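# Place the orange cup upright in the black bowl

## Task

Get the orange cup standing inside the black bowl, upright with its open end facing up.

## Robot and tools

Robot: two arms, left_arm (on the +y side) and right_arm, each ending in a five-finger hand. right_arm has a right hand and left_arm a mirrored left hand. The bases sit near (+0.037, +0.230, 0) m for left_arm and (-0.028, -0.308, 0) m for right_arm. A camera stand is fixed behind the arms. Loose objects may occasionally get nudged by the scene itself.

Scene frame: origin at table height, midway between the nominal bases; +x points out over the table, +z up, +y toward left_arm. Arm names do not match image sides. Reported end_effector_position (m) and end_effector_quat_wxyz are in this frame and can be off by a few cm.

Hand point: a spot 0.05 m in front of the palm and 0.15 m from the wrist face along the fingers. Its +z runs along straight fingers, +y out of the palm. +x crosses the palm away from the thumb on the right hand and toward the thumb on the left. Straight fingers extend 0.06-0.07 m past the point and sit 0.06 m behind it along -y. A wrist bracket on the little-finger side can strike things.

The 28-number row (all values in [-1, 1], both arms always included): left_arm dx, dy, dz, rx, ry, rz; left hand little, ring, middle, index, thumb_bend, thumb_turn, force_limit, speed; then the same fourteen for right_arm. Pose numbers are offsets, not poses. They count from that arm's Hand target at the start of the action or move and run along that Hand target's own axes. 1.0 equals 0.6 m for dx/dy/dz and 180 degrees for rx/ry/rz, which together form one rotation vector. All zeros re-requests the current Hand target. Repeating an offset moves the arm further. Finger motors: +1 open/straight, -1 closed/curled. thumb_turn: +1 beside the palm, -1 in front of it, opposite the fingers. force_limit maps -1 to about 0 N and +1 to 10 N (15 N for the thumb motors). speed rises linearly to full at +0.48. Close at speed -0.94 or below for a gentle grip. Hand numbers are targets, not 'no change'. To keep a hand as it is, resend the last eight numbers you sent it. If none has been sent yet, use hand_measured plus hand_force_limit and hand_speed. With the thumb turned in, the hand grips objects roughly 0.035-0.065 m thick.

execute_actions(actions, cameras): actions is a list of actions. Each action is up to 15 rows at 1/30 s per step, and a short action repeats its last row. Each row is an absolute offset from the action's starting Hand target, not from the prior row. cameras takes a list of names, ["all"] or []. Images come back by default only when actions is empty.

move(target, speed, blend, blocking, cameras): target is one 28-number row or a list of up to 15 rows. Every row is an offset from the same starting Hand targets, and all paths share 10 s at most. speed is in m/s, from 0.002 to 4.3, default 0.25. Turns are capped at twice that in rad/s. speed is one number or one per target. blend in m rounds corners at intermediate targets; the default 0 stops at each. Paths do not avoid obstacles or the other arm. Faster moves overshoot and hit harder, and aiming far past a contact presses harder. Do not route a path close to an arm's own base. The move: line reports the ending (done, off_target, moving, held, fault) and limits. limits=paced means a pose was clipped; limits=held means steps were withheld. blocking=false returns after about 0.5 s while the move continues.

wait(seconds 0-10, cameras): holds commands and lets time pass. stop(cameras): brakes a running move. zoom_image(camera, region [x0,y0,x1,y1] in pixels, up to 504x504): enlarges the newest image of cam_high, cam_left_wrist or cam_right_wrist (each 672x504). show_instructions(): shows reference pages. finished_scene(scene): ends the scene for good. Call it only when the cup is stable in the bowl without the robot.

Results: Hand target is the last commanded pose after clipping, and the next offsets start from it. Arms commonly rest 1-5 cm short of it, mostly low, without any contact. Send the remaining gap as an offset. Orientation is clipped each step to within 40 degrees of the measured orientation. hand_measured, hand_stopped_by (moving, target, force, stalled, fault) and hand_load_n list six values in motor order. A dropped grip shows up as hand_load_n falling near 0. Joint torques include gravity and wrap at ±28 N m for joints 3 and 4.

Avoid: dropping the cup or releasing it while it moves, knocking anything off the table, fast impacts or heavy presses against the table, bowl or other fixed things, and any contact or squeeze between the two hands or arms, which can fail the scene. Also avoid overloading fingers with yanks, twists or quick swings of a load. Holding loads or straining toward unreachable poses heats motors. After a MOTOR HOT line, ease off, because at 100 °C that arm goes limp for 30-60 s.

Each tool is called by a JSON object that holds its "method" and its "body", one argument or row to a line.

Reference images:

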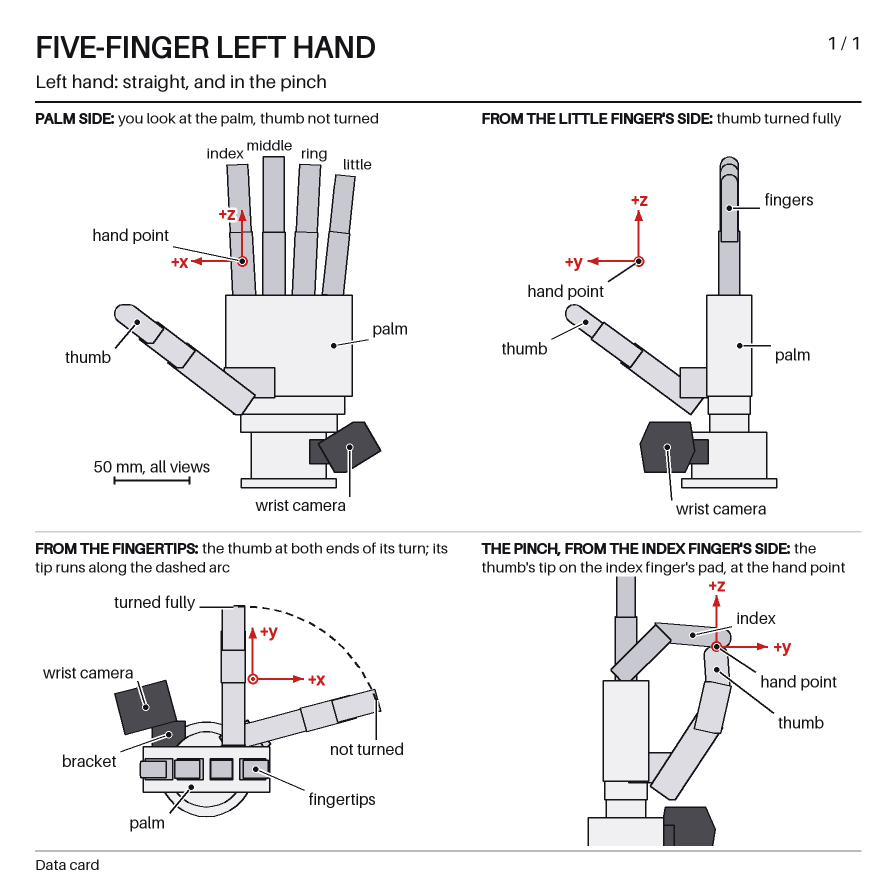

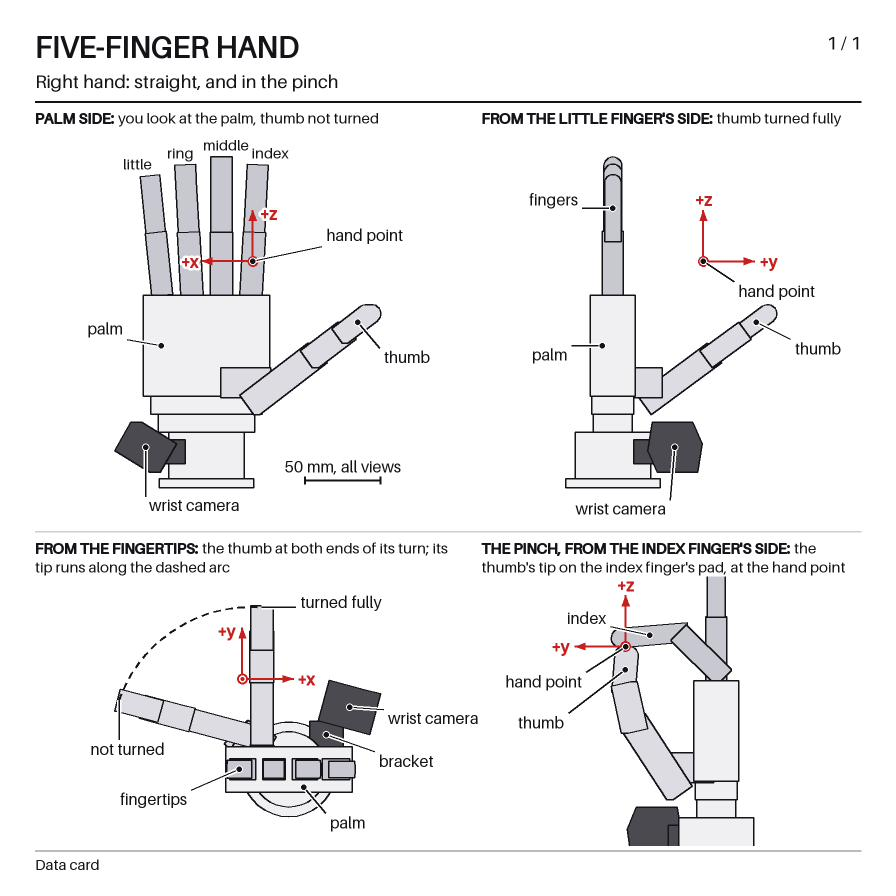

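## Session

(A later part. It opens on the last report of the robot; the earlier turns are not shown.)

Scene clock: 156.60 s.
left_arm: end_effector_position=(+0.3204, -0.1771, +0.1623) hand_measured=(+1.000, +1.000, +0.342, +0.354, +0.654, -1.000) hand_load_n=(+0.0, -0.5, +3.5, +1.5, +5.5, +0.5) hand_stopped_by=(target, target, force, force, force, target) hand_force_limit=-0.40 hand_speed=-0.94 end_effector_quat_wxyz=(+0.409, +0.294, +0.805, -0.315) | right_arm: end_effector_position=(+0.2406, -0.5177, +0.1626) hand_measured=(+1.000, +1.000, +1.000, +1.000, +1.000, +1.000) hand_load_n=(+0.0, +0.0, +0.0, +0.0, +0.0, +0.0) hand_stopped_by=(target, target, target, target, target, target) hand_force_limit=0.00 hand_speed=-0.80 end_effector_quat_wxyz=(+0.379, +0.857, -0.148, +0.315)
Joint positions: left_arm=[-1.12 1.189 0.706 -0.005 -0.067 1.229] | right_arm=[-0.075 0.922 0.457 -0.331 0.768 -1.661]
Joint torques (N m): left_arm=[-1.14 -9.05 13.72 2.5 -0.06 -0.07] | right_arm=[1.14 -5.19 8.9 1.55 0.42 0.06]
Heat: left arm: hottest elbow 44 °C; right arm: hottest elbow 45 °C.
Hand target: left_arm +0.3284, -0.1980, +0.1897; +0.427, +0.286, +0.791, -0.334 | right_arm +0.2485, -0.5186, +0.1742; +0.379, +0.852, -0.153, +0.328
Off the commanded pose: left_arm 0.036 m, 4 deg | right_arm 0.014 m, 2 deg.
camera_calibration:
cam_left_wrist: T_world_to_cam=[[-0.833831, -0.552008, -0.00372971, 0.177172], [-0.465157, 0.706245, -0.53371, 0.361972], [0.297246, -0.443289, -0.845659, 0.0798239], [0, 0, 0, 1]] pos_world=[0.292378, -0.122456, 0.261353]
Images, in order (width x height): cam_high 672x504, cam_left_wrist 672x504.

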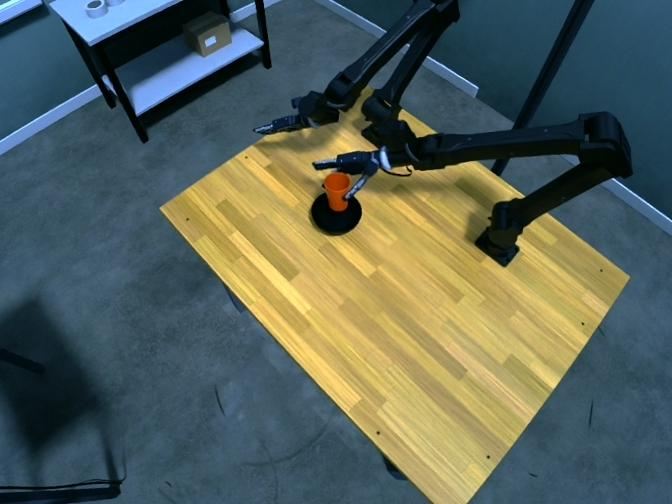

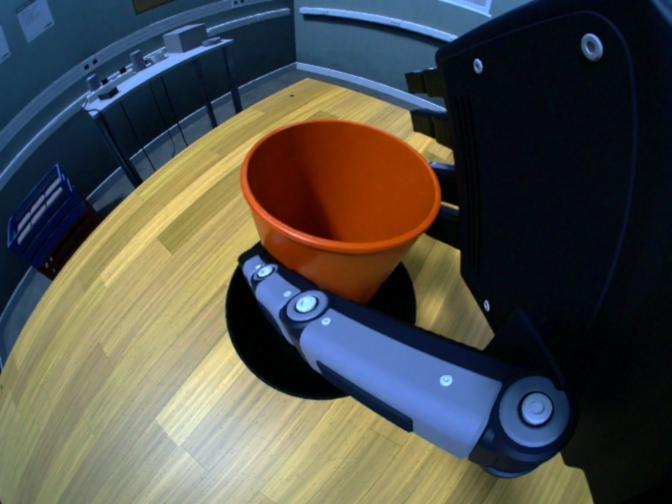

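{"method": "move", "body": {
  "target": [0.06405,0.01387,0.03791,0,0,0,1,1,0,0,0.1,-1,-0.4,-0.94,0,0,0,0,0,0,1,1,1,1,1,1,0,-0.8],
  "speed": 0.08,
  "cameras": ["cam_high","cam_left_wrist"]
}}

{"method": "zoom_image", "body": {
  "camera": "cam_high",
  "region": [270, 130, 430, 250]
}}

Scene clock: 162.40 s.
left_arm: end_effector_position=(+0.3285, -0.1974, +0.1417) hand_measured=(+1.000, +1.000, +0.342, +0.354, +0.654, -1.000) hand_load_n=(+0.0, +0.0, +3.5, +1.5, +5.5, +0.5) hand_stopped_by=(target, target, force, force, force, target) hand_force_limit=-0.40 hand_speed=-0.94 end_effector_quat_wxyz=(+0.423, +0.288, +0.795, -0.326) | right_arm: end_effector_position=(+0.2406, -0.5177, +0.1626) hand_measured=(+1.000, +1.000, +1.000, +1.000, +1.000, +1.000) hand_load_n=(+0.0, +0.0, +0.0, +0.0, -0.5, +0.0) hand_stopped_by=(target, target, target, target, target, target) hand_force_limit=0.00 hand_speed=-0.80 end_effector_quat_wxyz=(+0.379, +0.857, -0.148, +0.315)
Joint positions: left_arm=[-1.127 1.284 0.693 0.146 -0.076 1.225] | right_arm=[-0.075 0.922 0.457 -0.331 0.768 -1.661]
Joint torques (N m): left_arm=[-1.14 -10.29 9.32 2.45 -0.06 -0.07] | right_arm=[1.14 -5.19 8.91 1.57 0.42 0.06]
Heat: left arm: hottest elbow 44 °C; right arm: hottest elbow 45 °C.
Hand target: left_arm +0.3275, -0.2040, +0.1449; +0.427, +0.286, +0.790, -0.334 | right_arm +0.2485, -0.5186, +0.1742; +0.379, +0.852, -0.153, +0.328
Off the commanded pose: left_arm 0.007 m, 1 deg | right_arm 0.014 m, 2 deg.
move: off_target (right_arm)
camera_calibration:
cam_left_wrist: T_world_to_cam=[[-0.832585, -0.553898, -0.0000063116, 0.171268], [-0.455191, 0.684221, -0.569775, 0.366532], [0.315601, -0.474383, -0.821801, 0.035355], [0, 0, 0, 1]] pos_world=[0.298279, -0.139152, 0.237896]
Images, in order (width x height): cam_high 672x504, cam_left_wrist 672x504.

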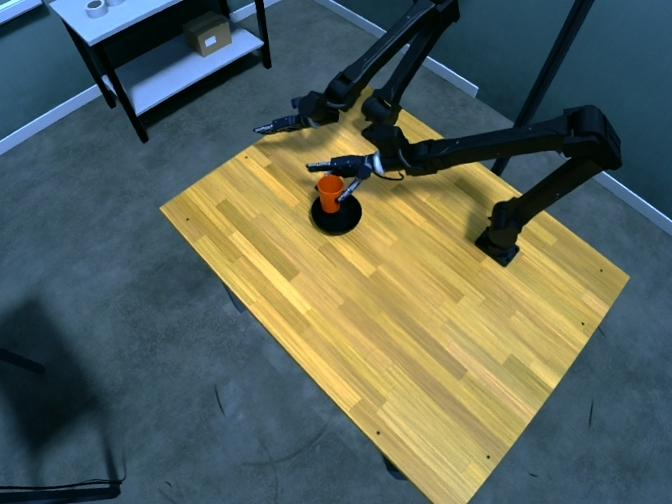

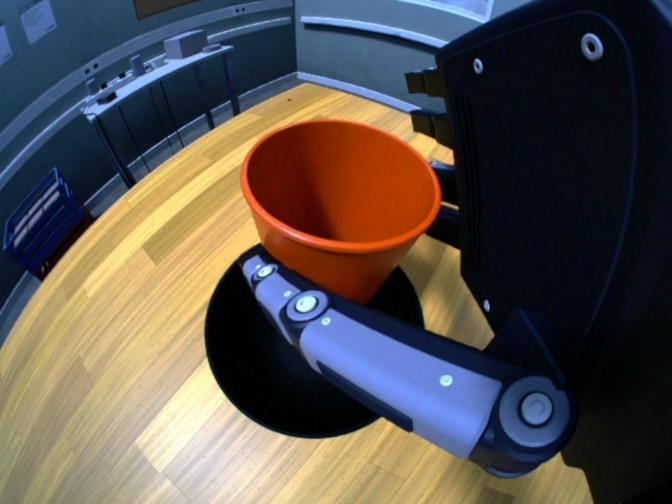

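Scaled by 3.150 from the camera's 672x504 image, which has a finer 960x720 frame.

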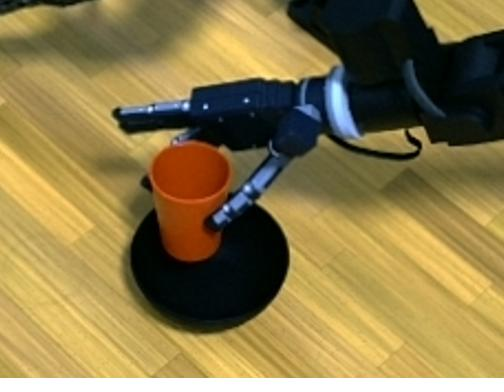

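{"method": "move", "body": {
  "target": [0.03045,0.00848,-0.0212,0,0,0,1,1,0,0,0.1,-1,-0.4,-0.94,0,0,0,0,0,0,1,1,1,1,1,1,0,-0.8],
  "speed": 0.06,
  "cameras": ["cam_high","cam_left_wrist"]
}}

{"method": "zoom_image", "body": {
  "camera": "cam_high",
  "region": [270, 130, 430, 250]
}}

Scene clock: 165.93 s.
left_arm: end_effector_position=(+0.3177, -0.1818, +0.1196) hand_measured=(+1.000, +1.000, +0.342, +0.354, +0.654, -1.000) hand_load_n=(+0.0, +0.0, +3.5, +1.5, +5.5, +0.5) hand_stopped_by=(target, target, force, force, force, target) hand_force_limit=-0.40 hand_speed=-0.94 end_effector_quat_wxyz=(+0.417, +0.290, +0.800, -0.320) | right_arm: end_effector_position=(+0.2406, -0.5177, +0.1626) hand_measured=(+1.000, +1.000, +1.000, +1.000, +1.000, +1.000) hand_load_n=(+0.0, +0.0, +0.0, +0.0, +0.0, +0.0) hand_stopped_by=(target, target, target, target, target, target) hand_force_limit=0.00 hand_speed=-0.80 end_effector_quat_wxyz=(+0.379, +0.857, -0.148, +0.315)
Joint positions: left_arm=[-1.134 1.275 0.629 0.181 -0.082 1.222] | right_arm=[-0.075 0.922 0.457 -0.331 0.768 -1.661]
Joint torques (N m): left_arm=[-1.32 -11.75 8.88 2.52 -0.07 -0.08] | right_arm=[1.14 -5.19 8.9 1.57 0.42 0.06]
Heat: left arm: hottest elbow 44 °C; right arm: hottest elbow 45 °C.
Hand target: left_arm +0.3163, -0.1880, +0.1328; +0.427, +0.286, +0.790, -0.334 | right_arm +0.2485, -0.5186, +0.1742; +0.379, +0.852, -0.153, +0.328
Off the commanded pose: left_arm 0.015 m, 2 deg | right_arm 0.014 m, 2 deg.
move: off_target (left_arm, right_arm)
camera_calibration:
cam_left_wrist: T_world_to_cam=[[-0.832606, -0.553861, -0.00230207, 0.171178], [-0.460515, 0.694578, -0.552709, 0.339905], [0.307723, -0.459128, -0.833371, 0.0346954], [0, 0, 0, 1]] pos_world=[0.288379, -0.125352, 0.217177]
Images, in order (width x height): cam_high 672x504, cam_left_wrist 672x504.

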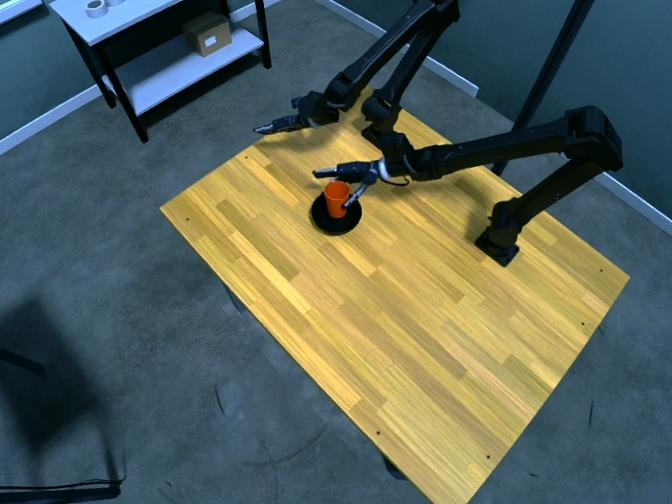

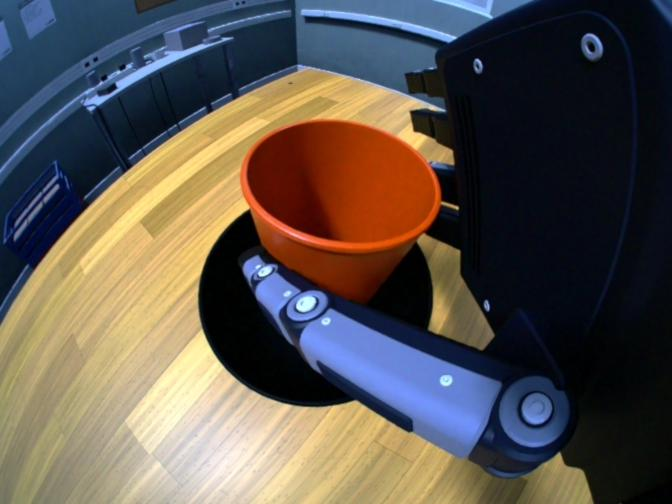

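Scaled by 3.150 from the camera's 672x504 image, which has a finer 960x720 frame.

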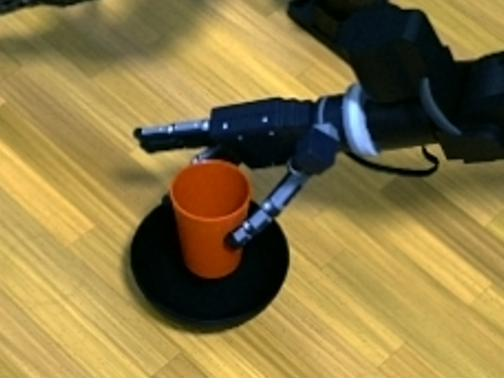

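{"method": "move", "body": {
  "target": [0.04387,0.0162,0.01807,0,0,0,1,1,0,0,0.1,-1,-0.4,-0.94,0,0,0,0,0,0,1,1,1,1,1,1,0,-0.8],
  "speed": 0.06,
  "cameras": ["cam_high","cam_left_wrist"]
}}

{"method": "zoom_image", "body": {
  "camera": "cam_high",
  "region": [270, 130, 430, 250]
}}

Scene clock: 171.03 s.
left_arm: end_effector_position=(+0.3168, -0.1800, +0.0996) hand_measured=(+1.000, +1.000, +0.342, +0.354, +0.654, -1.000) hand_load_n=(+0.0, +0.0, +3.5, +1.5, +5.0, +0.5) hand_stopped_by=(target, target, force, force, force, target) hand_force_limit=-0.40 hand_speed=-0.94 end_effector_quat_wxyz=(+0.423, +0.288, +0.795, -0.326) | right_arm: end_effector_position=(+0.2406, -0.5177, +0.1626) hand_measured=(+1.000, +1.000, +1.000, +1.000, +1.000, +1.000) hand_load_n=(+0.0, +0.0, +0.0, +0.0, +0.0, +0.0) hand_stopped_by=(target, target, target, target, target, target) hand_force_limit=0.00 hand_speed=-0.80 end_effector_quat_wxyz=(+0.379, +0.857, -0.148, +0.315)
Joint positions: left_arm=[-1.134 1.318 0.583 0.29 -0.082 1.222] | right_arm=[-0.075 0.922 0.457 -0.331 0.768 -1.661]
Joint torques (N m): left_arm=[-1.14 -9.99 8.46 2.41 0.01 -0.05] | right_arm=[1.14 -5.19 8.91 1.55 0.42 0.06]
Heat: left arm: hottest elbow 43 °C; right arm: hottest elbow 45 °C.
Hand target: left_arm +0.3163, -0.1860, +0.1027; +0.427, +0.286, +0.790, -0.334 | right_arm +0.2485, -0.5186, +0.1742; +0.379, +0.852, -0.153, +0.328
Off the commanded pose: left_arm 0.007 m, 1 deg | right_arm 0.014 m, 2 deg.
move: off_target (right_arm)
camera_calibration:
cam_left_wrist: T_world_to_cam=[[-0.832582, -0.553902, 0.0000312153, 0.1711], [-0.455266, 0.684288, -0.569634, 0.325384], [0.3155, -0.474281, -0.821898, 0.0127167], [0, 0, 0, 1]] pos_world=[0.286579, -0.121852, 0.195796]
Images, in order (width x height): cam_high 672x504, cam_left_wrist 672x504.

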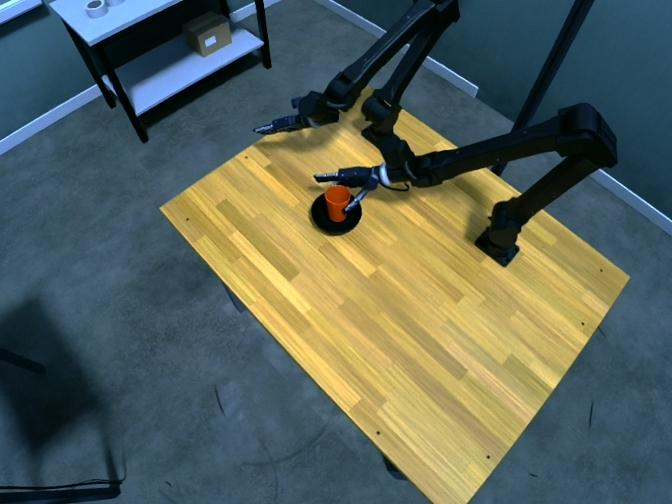

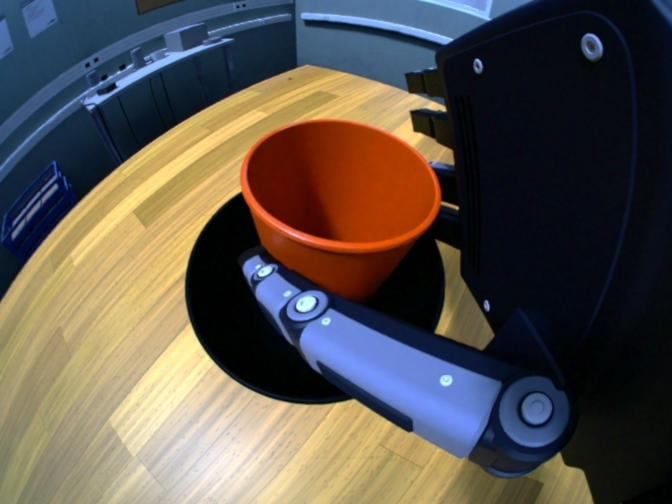

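Scaled by 3.150 from the camera's 672x504 image, which has a finer 960x720 frame.

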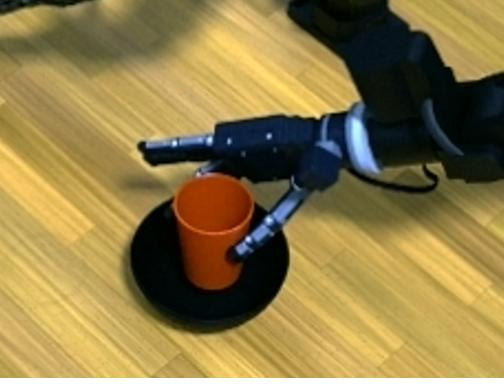

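{"method": "move", "body": {
  "target": [0.02248,0.0012,0.01667,0,0,0,1,1,0,0,0.1,-1,-0.4,-0.94,0,0,0,0,0,0,1,1,1,1,1,1,0,-0.8],
  "speed": 0.05,
  "cameras": ["cam_high","cam_left_wrist"]
}}

{"method": "zoom_image", "body": {
  "camera": "cam_high",
  "region": [270, 130, 430, 250]
}}

Scene clock: 174.83 s.
left_arm: end_effector_position=(+0.3168, -0.1852, +0.0850) hand_measured=(+1.000, +1.000, +0.342, +0.354, +0.654, -1.000) hand_load_n=(+0.0, +0.0, +3.5, +1.5, +5.0, +0.5) hand_stopped_by=(target, target, force, force, force, target) hand_force_limit=-0.40 hand_speed=-0.94 end_effector_quat_wxyz=(+0.424, +0.288, +0.794, -0.327) | right_arm: end_effector_position=(+0.2406, -0.5177, +0.1626) hand_measured=(+1.000, +1.000, +1.000, +1.000, +1.000, +1.000) hand_load_n=(+0.0, +0.0, +0.0, +0.0, +0.0, +0.0) hand_stopped_by=(target, target, target, target, target, target) hand_force_limit=0.00 hand_speed=-0.80 end_effector_quat_wxyz=(+0.379, +0.857, -0.148, +0.315)
Joint positions: left_arm=[-1.141 1.369 0.575 0.351 -0.089 1.22] | right_arm=[-0.075 0.922 0.457 -0.331 0.768 -1.661]
Joint torques (N m): left_arm=[-1.03 -10.29 8.09 2.56 -0.06 -0.07] | right_arm=[1.08 -5.19 8.9 1.55 0.42 0.06]
Heat: left arm: hottest elbow 43 °C; right arm: hottest elbow 45 °C.
Hand target: left_arm +0.3153, -0.1910, +0.0868; +0.427, +0.286, +0.790, -0.334 | right_arm +0.2485, -0.5186, +0.1742; +0.379, +0.852, -0.153, +0.328
Off the commanded pose: left_arm 0.006 m, 1 deg | right_arm 0.014 m, 2 deg.
move: off_target (right_arm)
camera_calibration:
cam_left_wrist: T_world_to_cam=[[-0.832714, -0.553704, 0.000133616, 0.168347], [-0.454345, 0.68315, -0.571731, 0.320291], [0.316478, -0.476149, -0.820441, -0.0024364], [0, 0, 0, 1]] pos_world=[0.286479, -0.126753, 0.181099]
Images, in order (width x height): cam_high 672x504, cam_left_wrist 672x504.

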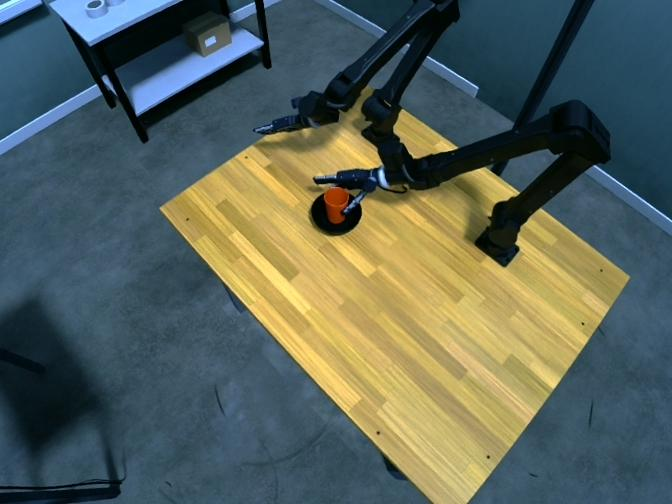

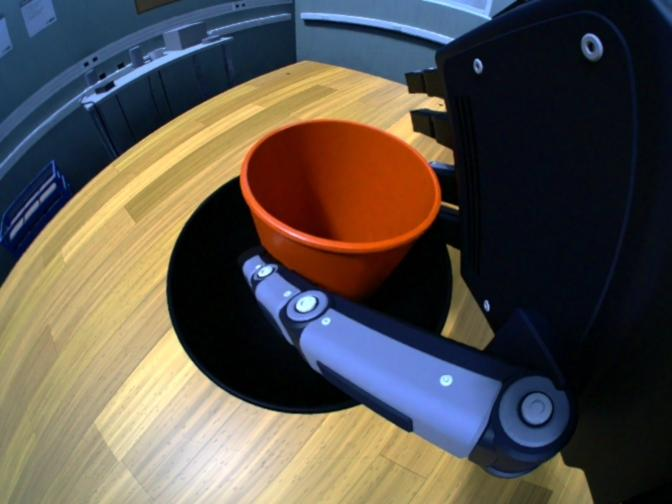

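Scaled by 3.150 from the camera's 672x504 image, which has a finer 960x720 frame.

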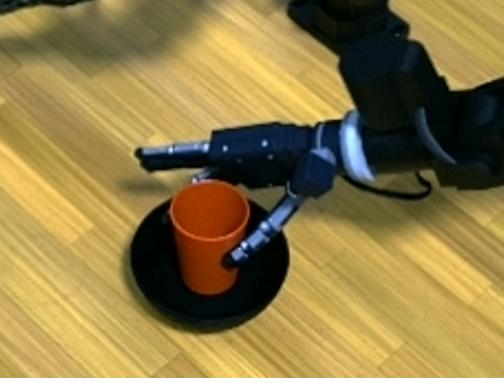

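{"method": "move", "body": {
  "target": [0.01155,0.00377,0.0055,0,0,0,1,1,0,0,0.1,-1,-0.4,-0.94,0,0,0,0,0,0,1,1,1,1,1,1,0,-0.8],
  "speed": 0.03,
  "cameras": ["cam_high","cam_left_wrist"]
}}

{"method": "zoom_image", "body": {
  "camera": "cam_high",
  "region": [270, 130, 430, 250]
}}

Scene clock: 177.63 s.
left_arm: end_effector_position=(+0.3171, -0.1856, +0.0782) hand_measured=(+1.000, +1.000, +0.342, +0.354, +0.654, -1.000) hand_load_n=(+0.0, +0.0, +3.5, +1.5, +5.0, +0.5) hand_stopped_by=(target, target, force, force, force, target) hand_force_limit=-0.40 hand_speed=-0.94 end_effector_quat_wxyz=(+0.425, +0.287, +0.793, -0.328) | right_arm: end_effector_position=(+0.2406, -0.5177, +0.1626) hand_measured=(+1.000, +1.000, +1.000, +1.000, +1.000, +1.000) hand_load_n=(+0.0, +0.0, +0.0, +0.0, +0.0, +0.0) hand_stopped_by=(target, target, target, target, target, target) hand_force_limit=0.00 hand_speed=-0.80 end_effector_quat_wxyz=(+0.379, +0.857, -0.148, +0.315)
Joint positions: left_arm=[-1.141 1.39 0.568 0.381 -0.089 1.22] | right_arm=[-0.075 0.922 0.457 -0.331 0.768 -1.661]
Joint torques (N m): left_arm=[-1.26 -10.17 7.71 2.55 -0.04 -0.06] | right_arm=[1.14 -5.19 8.9 1.55 0.42 0.06]
Heat: left arm: hottest elbow 43 °C; right arm: hottest elbow 45 °C.
Hand target: left_arm +0.3154, -0.1909, +0.0788; +0.427, +0.286, +0.791, -0.334 | right_arm +0.2485, -0.5186, +0.1742; +0.379, +0.852, -0.153, +0.328
Off the commanded pose: left_arm 0.006 m, 1 deg | right_arm 0.014 m, 2 deg.
move: off_target (right_arm)
camera_calibration:
cam_left_wrist: T_world_to_cam=[[-0.832348, -0.554253, 0.000148897, 0.168144], [-0.453968, 0.681591, -0.573888, 0.316599], [0.317977, -0.477742, -0.818934, -0.00911549], [0, 0, 0, 1]] pos_world=[0.286579, -0.126951, 0.174202]
Images, in order (width x height): cam_high 672x504, cam_left_wrist 672x504.

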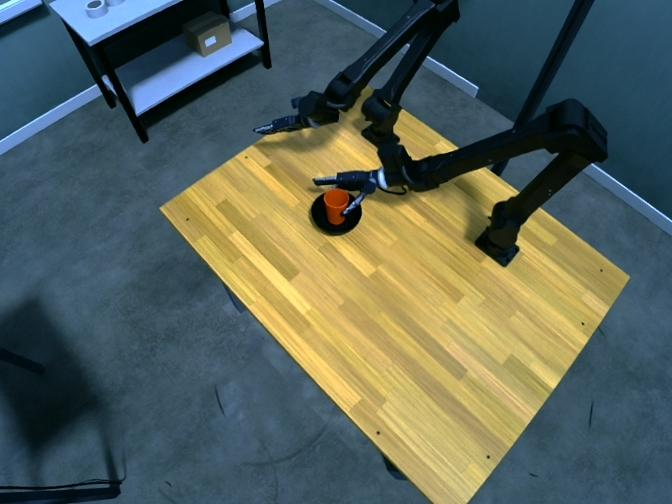

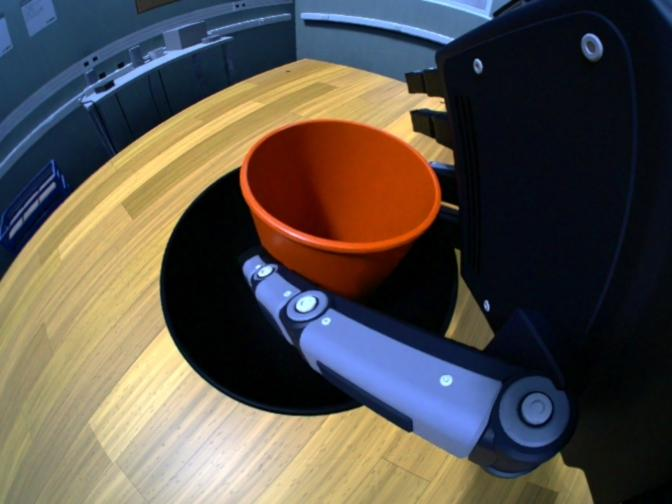

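Scaled by 3.150 from the camera's 672x504 image, which has a finer 960x720 frame.

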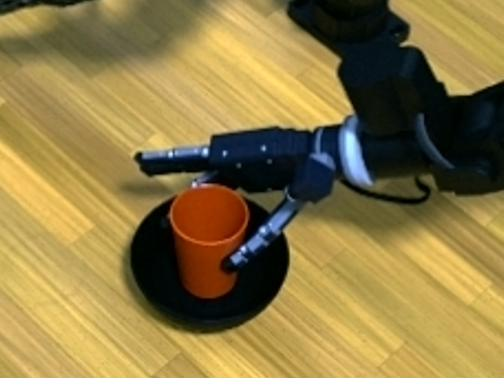

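{"method": "move", "body": {
  "target": [0.00866,0.00283,0.00413,0,0,0,1,1,0,0,0.1,-1,-0.4,-0.94,0,0,0,0,0,0,1,1,1,1,1,1,0,-0.8],
  "speed": 0.03
}}

{"method": "move", "body": {
  "target": [0.00722,0.00236,0.00344,0,0,0,1,1,0,0,0.1,-1,-0.4,-0.94,0,0,0,0,0,0,1,1,1,1,1,1,0,-0.8],
  "speed": 0.03,
  "cameras": ["cam_high","cam_left_wrist"]
}}

{"method": "zoom_image", "body": {
  "camera": "cam_high",
  "region": [270, 130, 430, 250]
}}

Scene clock: 180.57 s.
left_arm: end_effector_position=(+0.3184, -0.1879, +0.0776) hand_measured=(+1.000, +1.000, +0.342, +0.354, +0.654, -1.000) hand_load_n=(+0.0, +0.0, +3.5, +1.5, +5.0, +0.0) hand_stopped_by=(target, target, force, force, force, target) hand_force_limit=-0.40 hand_speed=-0.94 end_effector_quat_wxyz=(+0.429, +0.286, +0.790, -0.331) | right_arm: end_effector_position=(+0.2406, -0.5177, +0.1626) hand_measured=(+1.000, +1.000, +1.000, +1.000, +1.000, +1.000) hand_load_n=(+0.0, +0.0, +0.0, +0.0, +0.5, +0.0) hand_stopped_by=(target, target, target, target, target, target) hand_force_limit=0.00 hand_speed=-0.80 end_effector_quat_wxyz=(+0.379, +0.857, -0.148, +0.315)
Joint positions: left_arm=[-1.141 1.401 0.566 0.409 -0.09 1.22] | right_arm=[-0.075 0.922 0.457 -0.331 0.768 -1.661]
Joint torques (N m): left_arm=[-1.14 -9.52 7.42 2.29 -0.03 -0.07] | right_arm=[1.14 -5.13 8.9 1.55 0.42 0.06]
Heat: left arm: hottest elbow 43 °C; right arm: hottest elbow 45 °C.
Hand target: left_arm +0.3154, -0.1911, +0.0729; +0.427, +0.286, +0.790, -0.334 | right_arm +0.2485, -0.5186, +0.1742; +0.379, +0.852, -0.153, +0.328
Off the commanded pose: left_arm 0.006 m, 0 deg | right_arm 0.014 m, 2 deg.
move: off_target (right_arm)

Scene clock: 181.43 s.
left_arm: end_effector_position=(+0.3195, -0.1891, +0.0768) hand_measured=(+1.000, +1.000, +0.342, +0.354, +0.654, -1.000) hand_load_n=(+0.0, +0.0, +3.5, +1.0, +5.5, -0.5) hand_stopped_by=(target, target, force, force, force, target) hand_force_limit=-0.40 hand_speed=-0.94 end_effector_quat_wxyz=(+0.433, +0.284, +0.788, -0.333) | right_arm: end_effector_position=(+0.2406, -0.5177, +0.1626) hand_measured=(+1.000, +1.000, +1.000, +1.000, +1.000, +1.000) hand_load_n=(+0.0, +0.0, +0.0, +0.0, +0.0, +0.0) hand_stopped_by=(target, target, target, target, target, target) hand_force_limit=0.00 hand_speed=-0.80 end_effector_quat_wxyz=(+0.379, +0.857, -0.148, +0.315)
Joint positions: left_arm=[-1.141 1.411 0.563 0.431 -0.092 1.22] | right_arm=[-0.075 0.922 0.457 -0.331 0.768 -1.661]
Joint torques (N m): left_arm=[-1.32 -9.23 7.09 2.21 0.04 -0.05] | right_arm=[1.14 -5.13 8.9 1.54 0.42 0.06]
Heat: left arm: hottest elbow 43 °C; right arm: hottest elbow 45 °C.
Hand target: left_arm +0.3154, -0.1910, +0.0678; +0.427, +0.286, +0.790, -0.334 | right_arm +0.2485, -0.5186, +0.1742; +0.379, +0.852, -0.153, +0.328
Off the commanded pose: left_arm 0.010 m, 1 deg | right_arm 0.014 m, 2 deg.
move: off_target (right_arm)
camera_calibration:
cam_left_wrist: T_world_to_cam=[[-0.830801, -0.556567, 0.00168564, 0.167199], [-0.448953, 0.668366, -0.593066, 0.31667], [0.328955, -0.493477, -0.805152, -0.0203663], [0, 0, 0, 1]] pos_world=[0.287778, -0.128645, 0.171127]
Images, in order (width x height): cam_high 672x504, cam_left_wrist 672x504.

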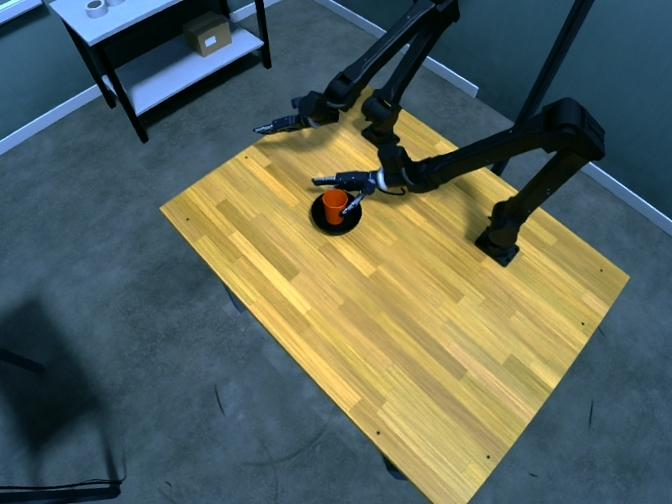

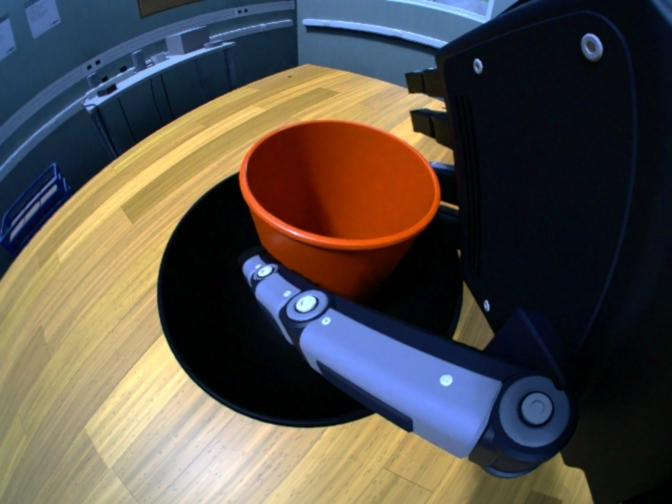

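Scaled by 3.150 from the camera's 672x504 image, which has a finer 960x720 frame.

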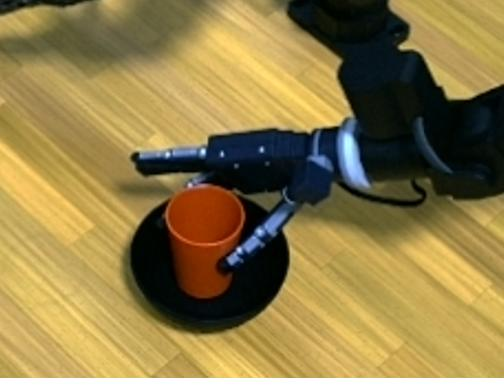

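{"method": "move", "body": {
  "target": [
    [-0.01168,0.00088,-0.00723,0,0,0,1,1,0,0,0.1,-1,-0.4,-0.94,0,0,0,0,0,0,1,1,1,1,1,1,0,-0.8],
    [-0.01168,0.00088,-0.00723,0,0,0,1,1,0.55,0.55,0.8,-1,-0.4,-0.9,0,0,0,0,0,0,1,1,1,1,1,1,0,-0.8]
  ],
  "speed": 0.03,
  "cameras": ["cam_high","cam_left_wrist"]
}}

{"method": "zoom_image", "body": {
  "camera": "cam_high",
  "region": [270, 130, 430, 250]
}}

Scene clock: 185.80 s.
left_arm: end_effector_position=(+0.3183, -0.1882, +0.0749) hand_measured=(+1.000, +1.000, +0.550, +0.550, +0.800, -1.000) hand_load_n=(+0.0, +0.0, +0.0, -0.5, +0.0, +0.5) hand_stopped_by=(target, target, target, target, target, target) hand_force_limit=-0.40 hand_speed=-0.90 end_effector_quat_wxyz=(+0.429, +0.286, +0.790, -0.332) | right_arm: end_effector_position=(+0.2406, -0.5177, +0.1626) hand_measured=(+1.000, +1.000, +1.000, +1.000, +1.000, +1.000) hand_load_n=(+0.0, +0.0, +0.0, +0.0, +0.0, +0.0) hand_stopped_by=(target, target, target, target, target, target) hand_force_limit=0.00 hand_speed=-0.80 end_effector_quat_wxyz=(+0.379, +0.857, -0.148, +0.315)
Joint positions: left_arm=[-1.141 1.409 0.563 0.42 -0.089 1.22] | right_arm=[-0.075 0.922 0.457 -0.331 0.768 -1.661]
Joint torques (N m): left_arm=[-0.38 -11.34 7.47 1.61 0.16 -0.02] | right_arm=[1.14 -5.19 8.9 1.55 0.42 0.06]
Heat: left arm: hottest elbow 42 °C; right arm: hottest elbow 45 °C.
Hand target: left_arm +0.3170, -0.1886, +0.0756; +0.427, +0.286, +0.790, -0.334 | right_arm +0.2485, -0.5186, +0.1742; +0.379, +0.852, -0.153, +0.328
Off the commanded pose: left_arm 0.002 m, 0 deg | right_arm 0.014 m, 2 deg.
move: off_target (right_arm)
camera_calibration:
cam_left_wrist: T_world_to_cam=[[-0.832532, -0.553973, 0.00194832, 0.167734], [-0.450099, 0.674367, -0.585354, 0.315321], [0.322957, -0.488203, -0.810775, -0.0176773], [0, 0, 0, 1]] pos_world=[0.287279, -0.128352, 0.169915]
Images, in order (width x height): cam_high 672x504, cam_left_wrist 672x504.

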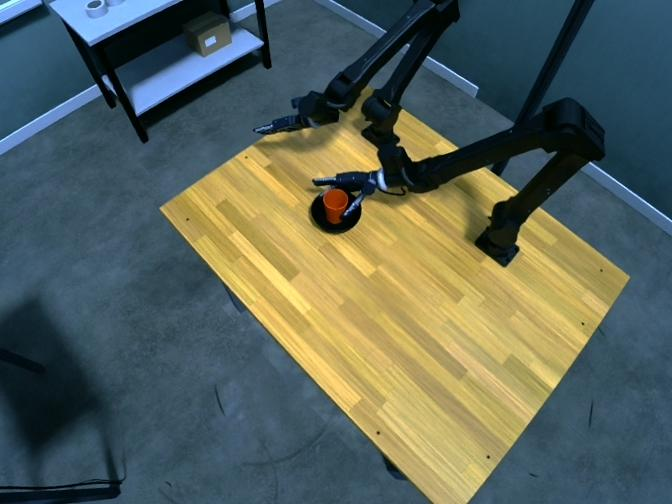

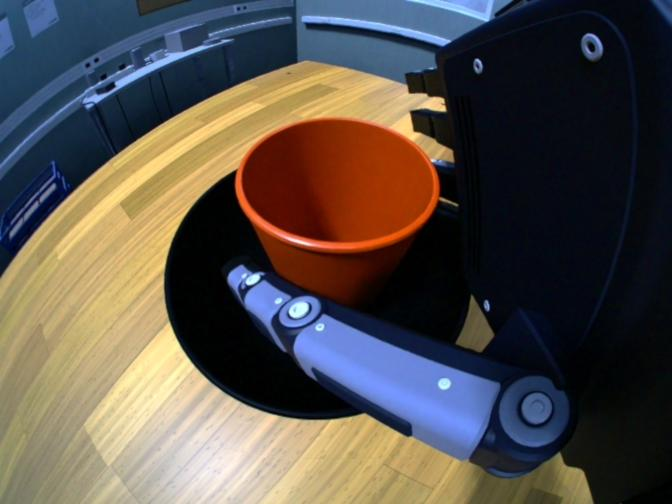

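Scaled by 3.150 from the camera's 672x504 image, which has a finer 960x720 frame.

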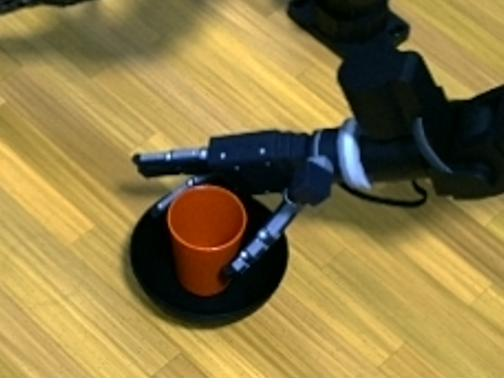

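{"method": "move", "body": {
  "target": [
    [0,0.002,0,0,0,0,1,1,1,1,1,-1,-0.4,-0.75,0,0,0,0,0,0,1,1,1,1,1,1,0,-0.8],
    [-0.0433,-0.0125,-0.02065,0,0,0,1,1,1,1,1,-1,-0.4,-0.75,0,0,0,0,0,0,1,1,1,1,1,1,0,-0.8]
  ],
  "speed": 0.06,
  "cameras": ["cam_high","cam_left_wrist"]
}}

{"method": "zoom_image", "body": {
  "camera": "cam_high",
  "region": [270, 130, 430, 250]
}}

Scene clock: 198.53 s.
left_arm: end_effector_position=(+0.3106, -0.1749, +0.0839) hand_measured=(+1.000, +1.000, +1.000, +1.000, +1.000, -1.000) hand_load_n=(+0.0, +0.0, +0.0, +0.0, +0.0, +0.0) hand_stopped_by=(target, target, target, target, target, target) hand_force_limit=-0.40 hand_speed=-0.75 end_effector_quat_wxyz=(+0.415, +0.292, +0.800, -0.321) | right_arm: end_effector_position=(+0.2406, -0.5177, +0.1626) hand_measured=(+1.000, +1.000, +1.000, +1.000, +1.000, +1.000) hand_load_n=(+0.0, +0.0, +0.0, +0.0, +0.0, +0.0) hand_stopped_by=(target, target, target, target, target, target) hand_force_limit=0.00 hand_speed=-0.80 end_effector_quat_wxyz=(+0.379, +0.857, -0.148, +0.315)
Joint positions: left_arm=[-1.141 1.335 0.559 0.307 -0.084 1.22] | right_arm=[-0.075 0.922 0.457 -0.331 0.768 -1.661]
Joint torques (N m): left_arm=[-0.15 -11.22 10.97 1.5 0.08 -0.02] | right_arm=[1.14 -5.19 8.91 1.55 0.42 0.06]
Heat: left arm: hottest elbow 41 °C; right arm: hottest elbow 45 °C.
Hand target: left_arm +0.3177, -0.1879, +0.1053; +0.427, +0.286, +0.790, -0.334 | right_arm +0.2485, -0.5186, +0.1742; +0.379, +0.852, -0.153, +0.328
Off the commanded pose: left_arm 0.026 m, 2 deg | right_arm 0.014 m, 2 deg.
move: off_target (left_arm, right_arm)
camera_calibration:
cam_left_wrist: T_world_to_cam=[[-0.834952, -0.550322, -0.0008274, 0.170285], [-0.458919, 0.697103, -0.550855, 0.311843], [0.303725, -0.459558, -0.8346, 0.0115625], [0, 0, 0, 1]] pos_world=[0.281779, -0.118361, 0.181571]
Images, in order (width x height): cam_high 672x504, cam_left_wrist 672x504.

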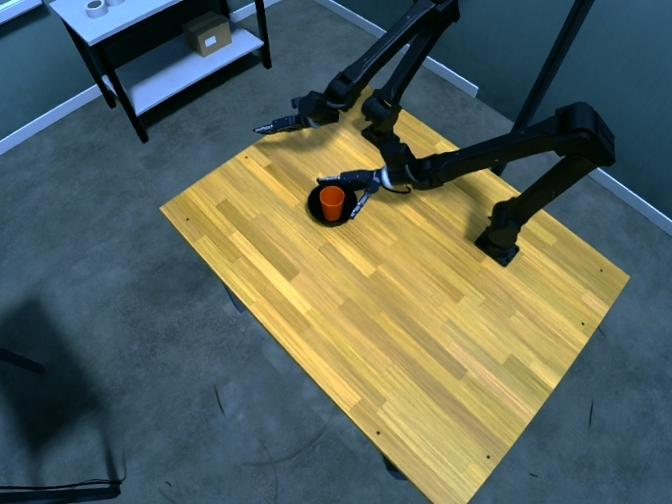

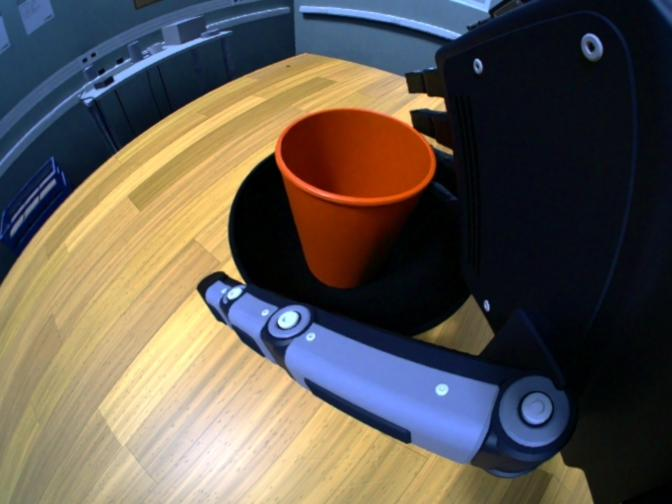

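Scaled by 3.150 from the camera's 672x504 image, which has a finer 960x720 frame.

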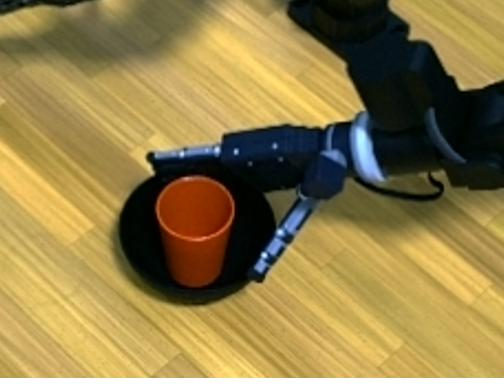

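{"method": "move", "body": {
  "target": [-0.0433,-0.0275,-0.02065,0,0,0,1,1,1,1,1,-1,-0.4,-0.75,0,0,0,0,0,0,1,1,1,1,1,1,0,-0.8],
  "speed": 0.06,
  "cameras": ["cam_high","cam_left_wrist"]
}}

{"method": "zoom_image", "body": {
  "camera": "cam_high",
  "region": [270, 130, 430, 250]
}}

Scene clock: 206.43 s.
left_arm: end_effector_position=(+0.3078, -0.1761, +0.1122) hand_measured=(+1.000, +1.000, +1.000, +1.000, +1.000, -1.000) hand_load_n=(+0.0, +0.0, +0.0, +0.0, +0.0, +0.0) hand_stopped_by=(target, target, target, target, target, target) hand_force_limit=-0.40 hand_speed=-0.75 end_effector_quat_wxyz=(+0.415, +0.293, +0.801, -0.317) | right_arm: end_effector_position=(+0.2406, -0.5177, +0.1626) hand_measured=(+1.000, +1.000, +1.000, +1.000, +1.000, +1.000) hand_load_n=(+0.0, +0.0, +0.0, +0.0, +0.0, +0.0) hand_stopped_by=(target, target, target, target, target, target) hand_force_limit=0.00 hand_speed=-0.80 end_effector_quat_wxyz=(+0.379, +0.857, -0.148, +0.315)
Joint positions: left_arm=[-1.153 1.264 0.601 0.189 -0.099 1.217] | right_arm=[-0.075 0.922 0.457 -0.331 0.768 -1.661]
Joint torques (N m): left_arm=[-1.44 -10.99 12.19 1.5 -0.05 -0.08] | right_arm=[1.14 -5.19 8.91 1.55 0.42 0.06]
Heat: left arm: hottest elbow 42 °C; right arm: hottest elbow 45 °C.
Hand target: left_arm +0.3118, -0.1928, +0.1376; +0.427, +0.286, +0.790, -0.334 | right_arm +0.2485, -0.5186, +0.1742; +0.379, +0.852, -0.153, +0.328
Off the commanded pose: left_arm 0.031 m, 3 deg | right_arm 0.014 m, 2 deg.
move: off_target (left_arm, right_arm)
camera_calibration:
cam_left_wrist: T_world_to_cam=[[-0.833316, -0.552762, -0.00619154, 0.167031], [-0.460362, 0.700133, -0.545785, 0.327492], [0.306024, -0.451961, -0.837902, 0.0365193], [0, 0, 0, 1]] pos_world=[0.278779, -0.120454, 0.210374]
Images, in order (width x height): cam_high 672x504, cam_left_wrist 672x504.

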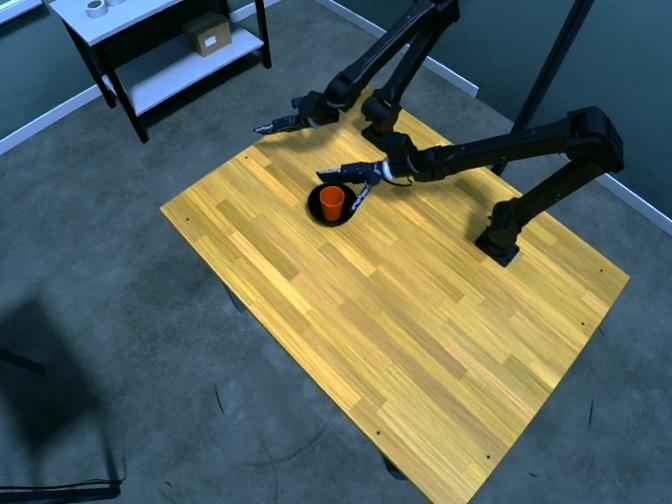

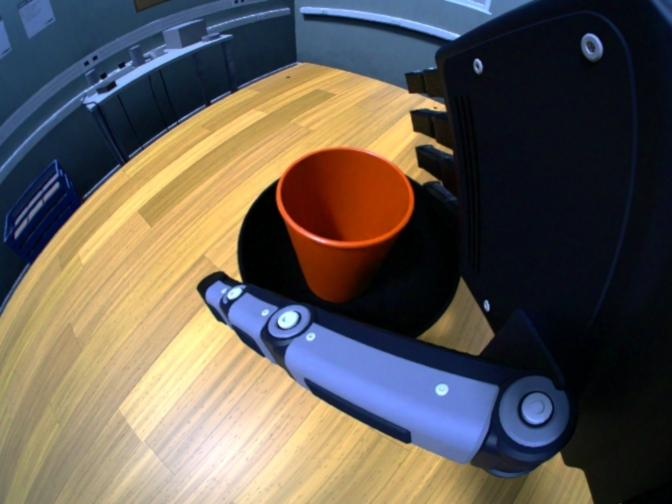

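Scaled by 3.150 from the camera's 672x504 image, which has a finer 960x720 frame.

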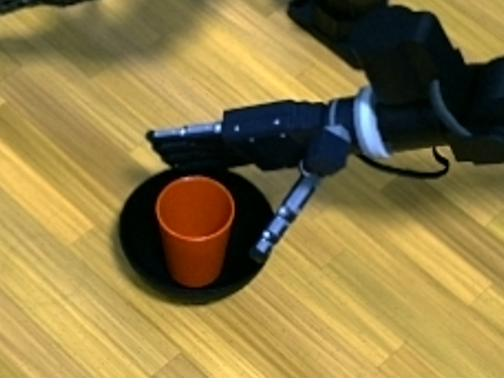

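{"method": "move", "body": {
  "target": [-0.101,-0.033,-0.048,0,0,0,1,1,1,1,1,-1,-0.4,-0.75,0,0,0,0,0,0,1,1,1,1,1,1,0,-0.8],
  "speed": 0.12,
  "cameras": ["cam_high","cam_left_wrist"]
}}

{"method": "zoom_image", "body": {
  "camera": "cam_high",
  "region": [270, 130, 430, 250]
}}

Scene clock: 210.07 s.
left_arm: end_effector_position=(+0.3089, -0.1783, +0.1795) hand_measured=(+1.000, +1.000, +1.000, +1.000, +1.000, -1.000) hand_load_n=(+0.0, +0.0, +0.0, +0.0, +0.0, +0.0) hand_stopped_by=(target, target, target, target, target, target) hand_force_limit=-0.40 hand_speed=-0.75 end_effector_quat_wxyz=(+0.414, +0.293, +0.801, -0.317) | right_arm: end_effector_position=(+0.2406, -0.5177, +0.1626) hand_measured=(+1.000, +1.000, +1.000, +1.000, +1.000, +1.000) hand_load_n=(+0.0, +0.0, +0.0, +0.0, +0.0, +0.0) hand_stopped_by=(target, target, target, target, target, target) hand_force_limit=0.00 hand_speed=-0.80 end_effector_quat_wxyz=(+0.379, +0.857, -0.148, +0.315)
Joint positions: left_arm=[-1.153 1.149 0.718 -0.044 -0.099 1.217] | right_arm=[-0.075 0.922 0.457 -0.331 0.768 -1.661]
Joint torques (N m): left_arm=[-1.2 -9.99 13.65 1.59 -0.05 -0.09] | right_arm=[1.14 -5.19 8.9 1.55 0.42 0.06]
Heat: left arm: hottest elbow 42 °C; right arm: hottest elbow 45 °C.
Hand target: left_arm +0.3119, -0.1929, +0.2073; +0.427, +0.286, +0.791, -0.334 | right_arm +0.2485, -0.5186, +0.1742; +0.379, +0.852, -0.153, +0.328
Off the commanded pose: left_arm 0.032 m, 3 deg | right_arm 0.014 m, 2 deg.
move: off_target (left_arm, right_arm)
camera_calibration:
cam_left_wrist: T_world_to_cam=[[-0.833243, -0.552874, -0.00593784, 0.166988], [-0.46069, 0.700169, -0.545462, 0.366346], [0.305729, -0.451767, -0.838115, 0.0916987], [0, 0, 0, 1]] pos_world=[0.279879, -0.122754, 0.277673]
Images, in order (width x height): cam_high 672x504, cam_left_wrist 672x504.

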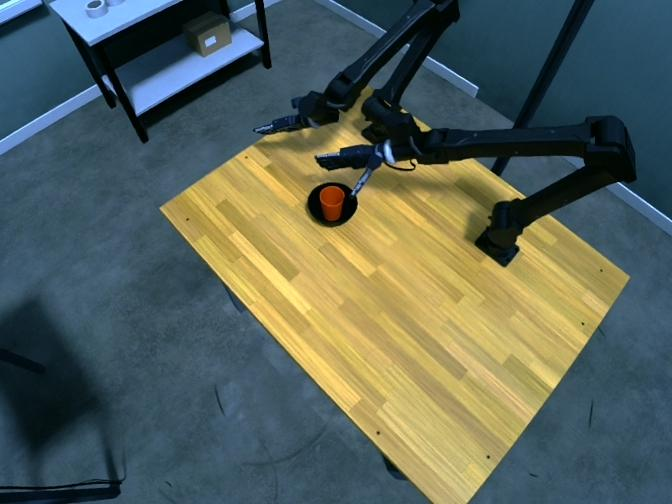

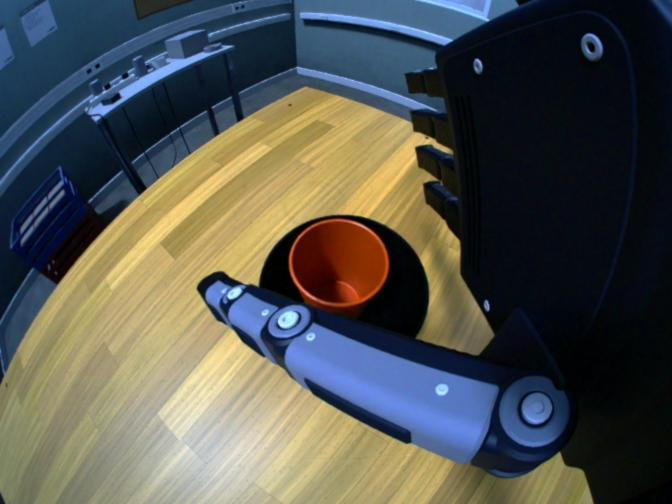

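Scaled by 3.150 from the camera's 672x504 image, which has a finer 960x720 frame.

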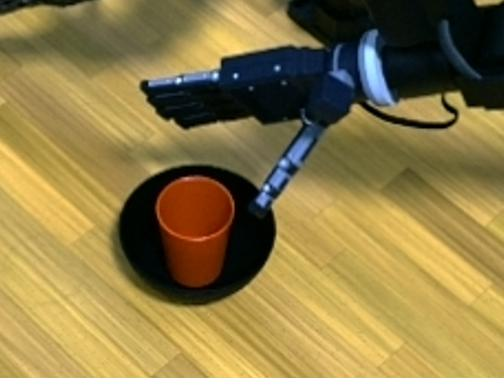

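Cup is upright in the bowl, clear of the hand.

{"method": "finished_scene", "body": {
  "scene": 2
}}

The scene is finished: the task was done.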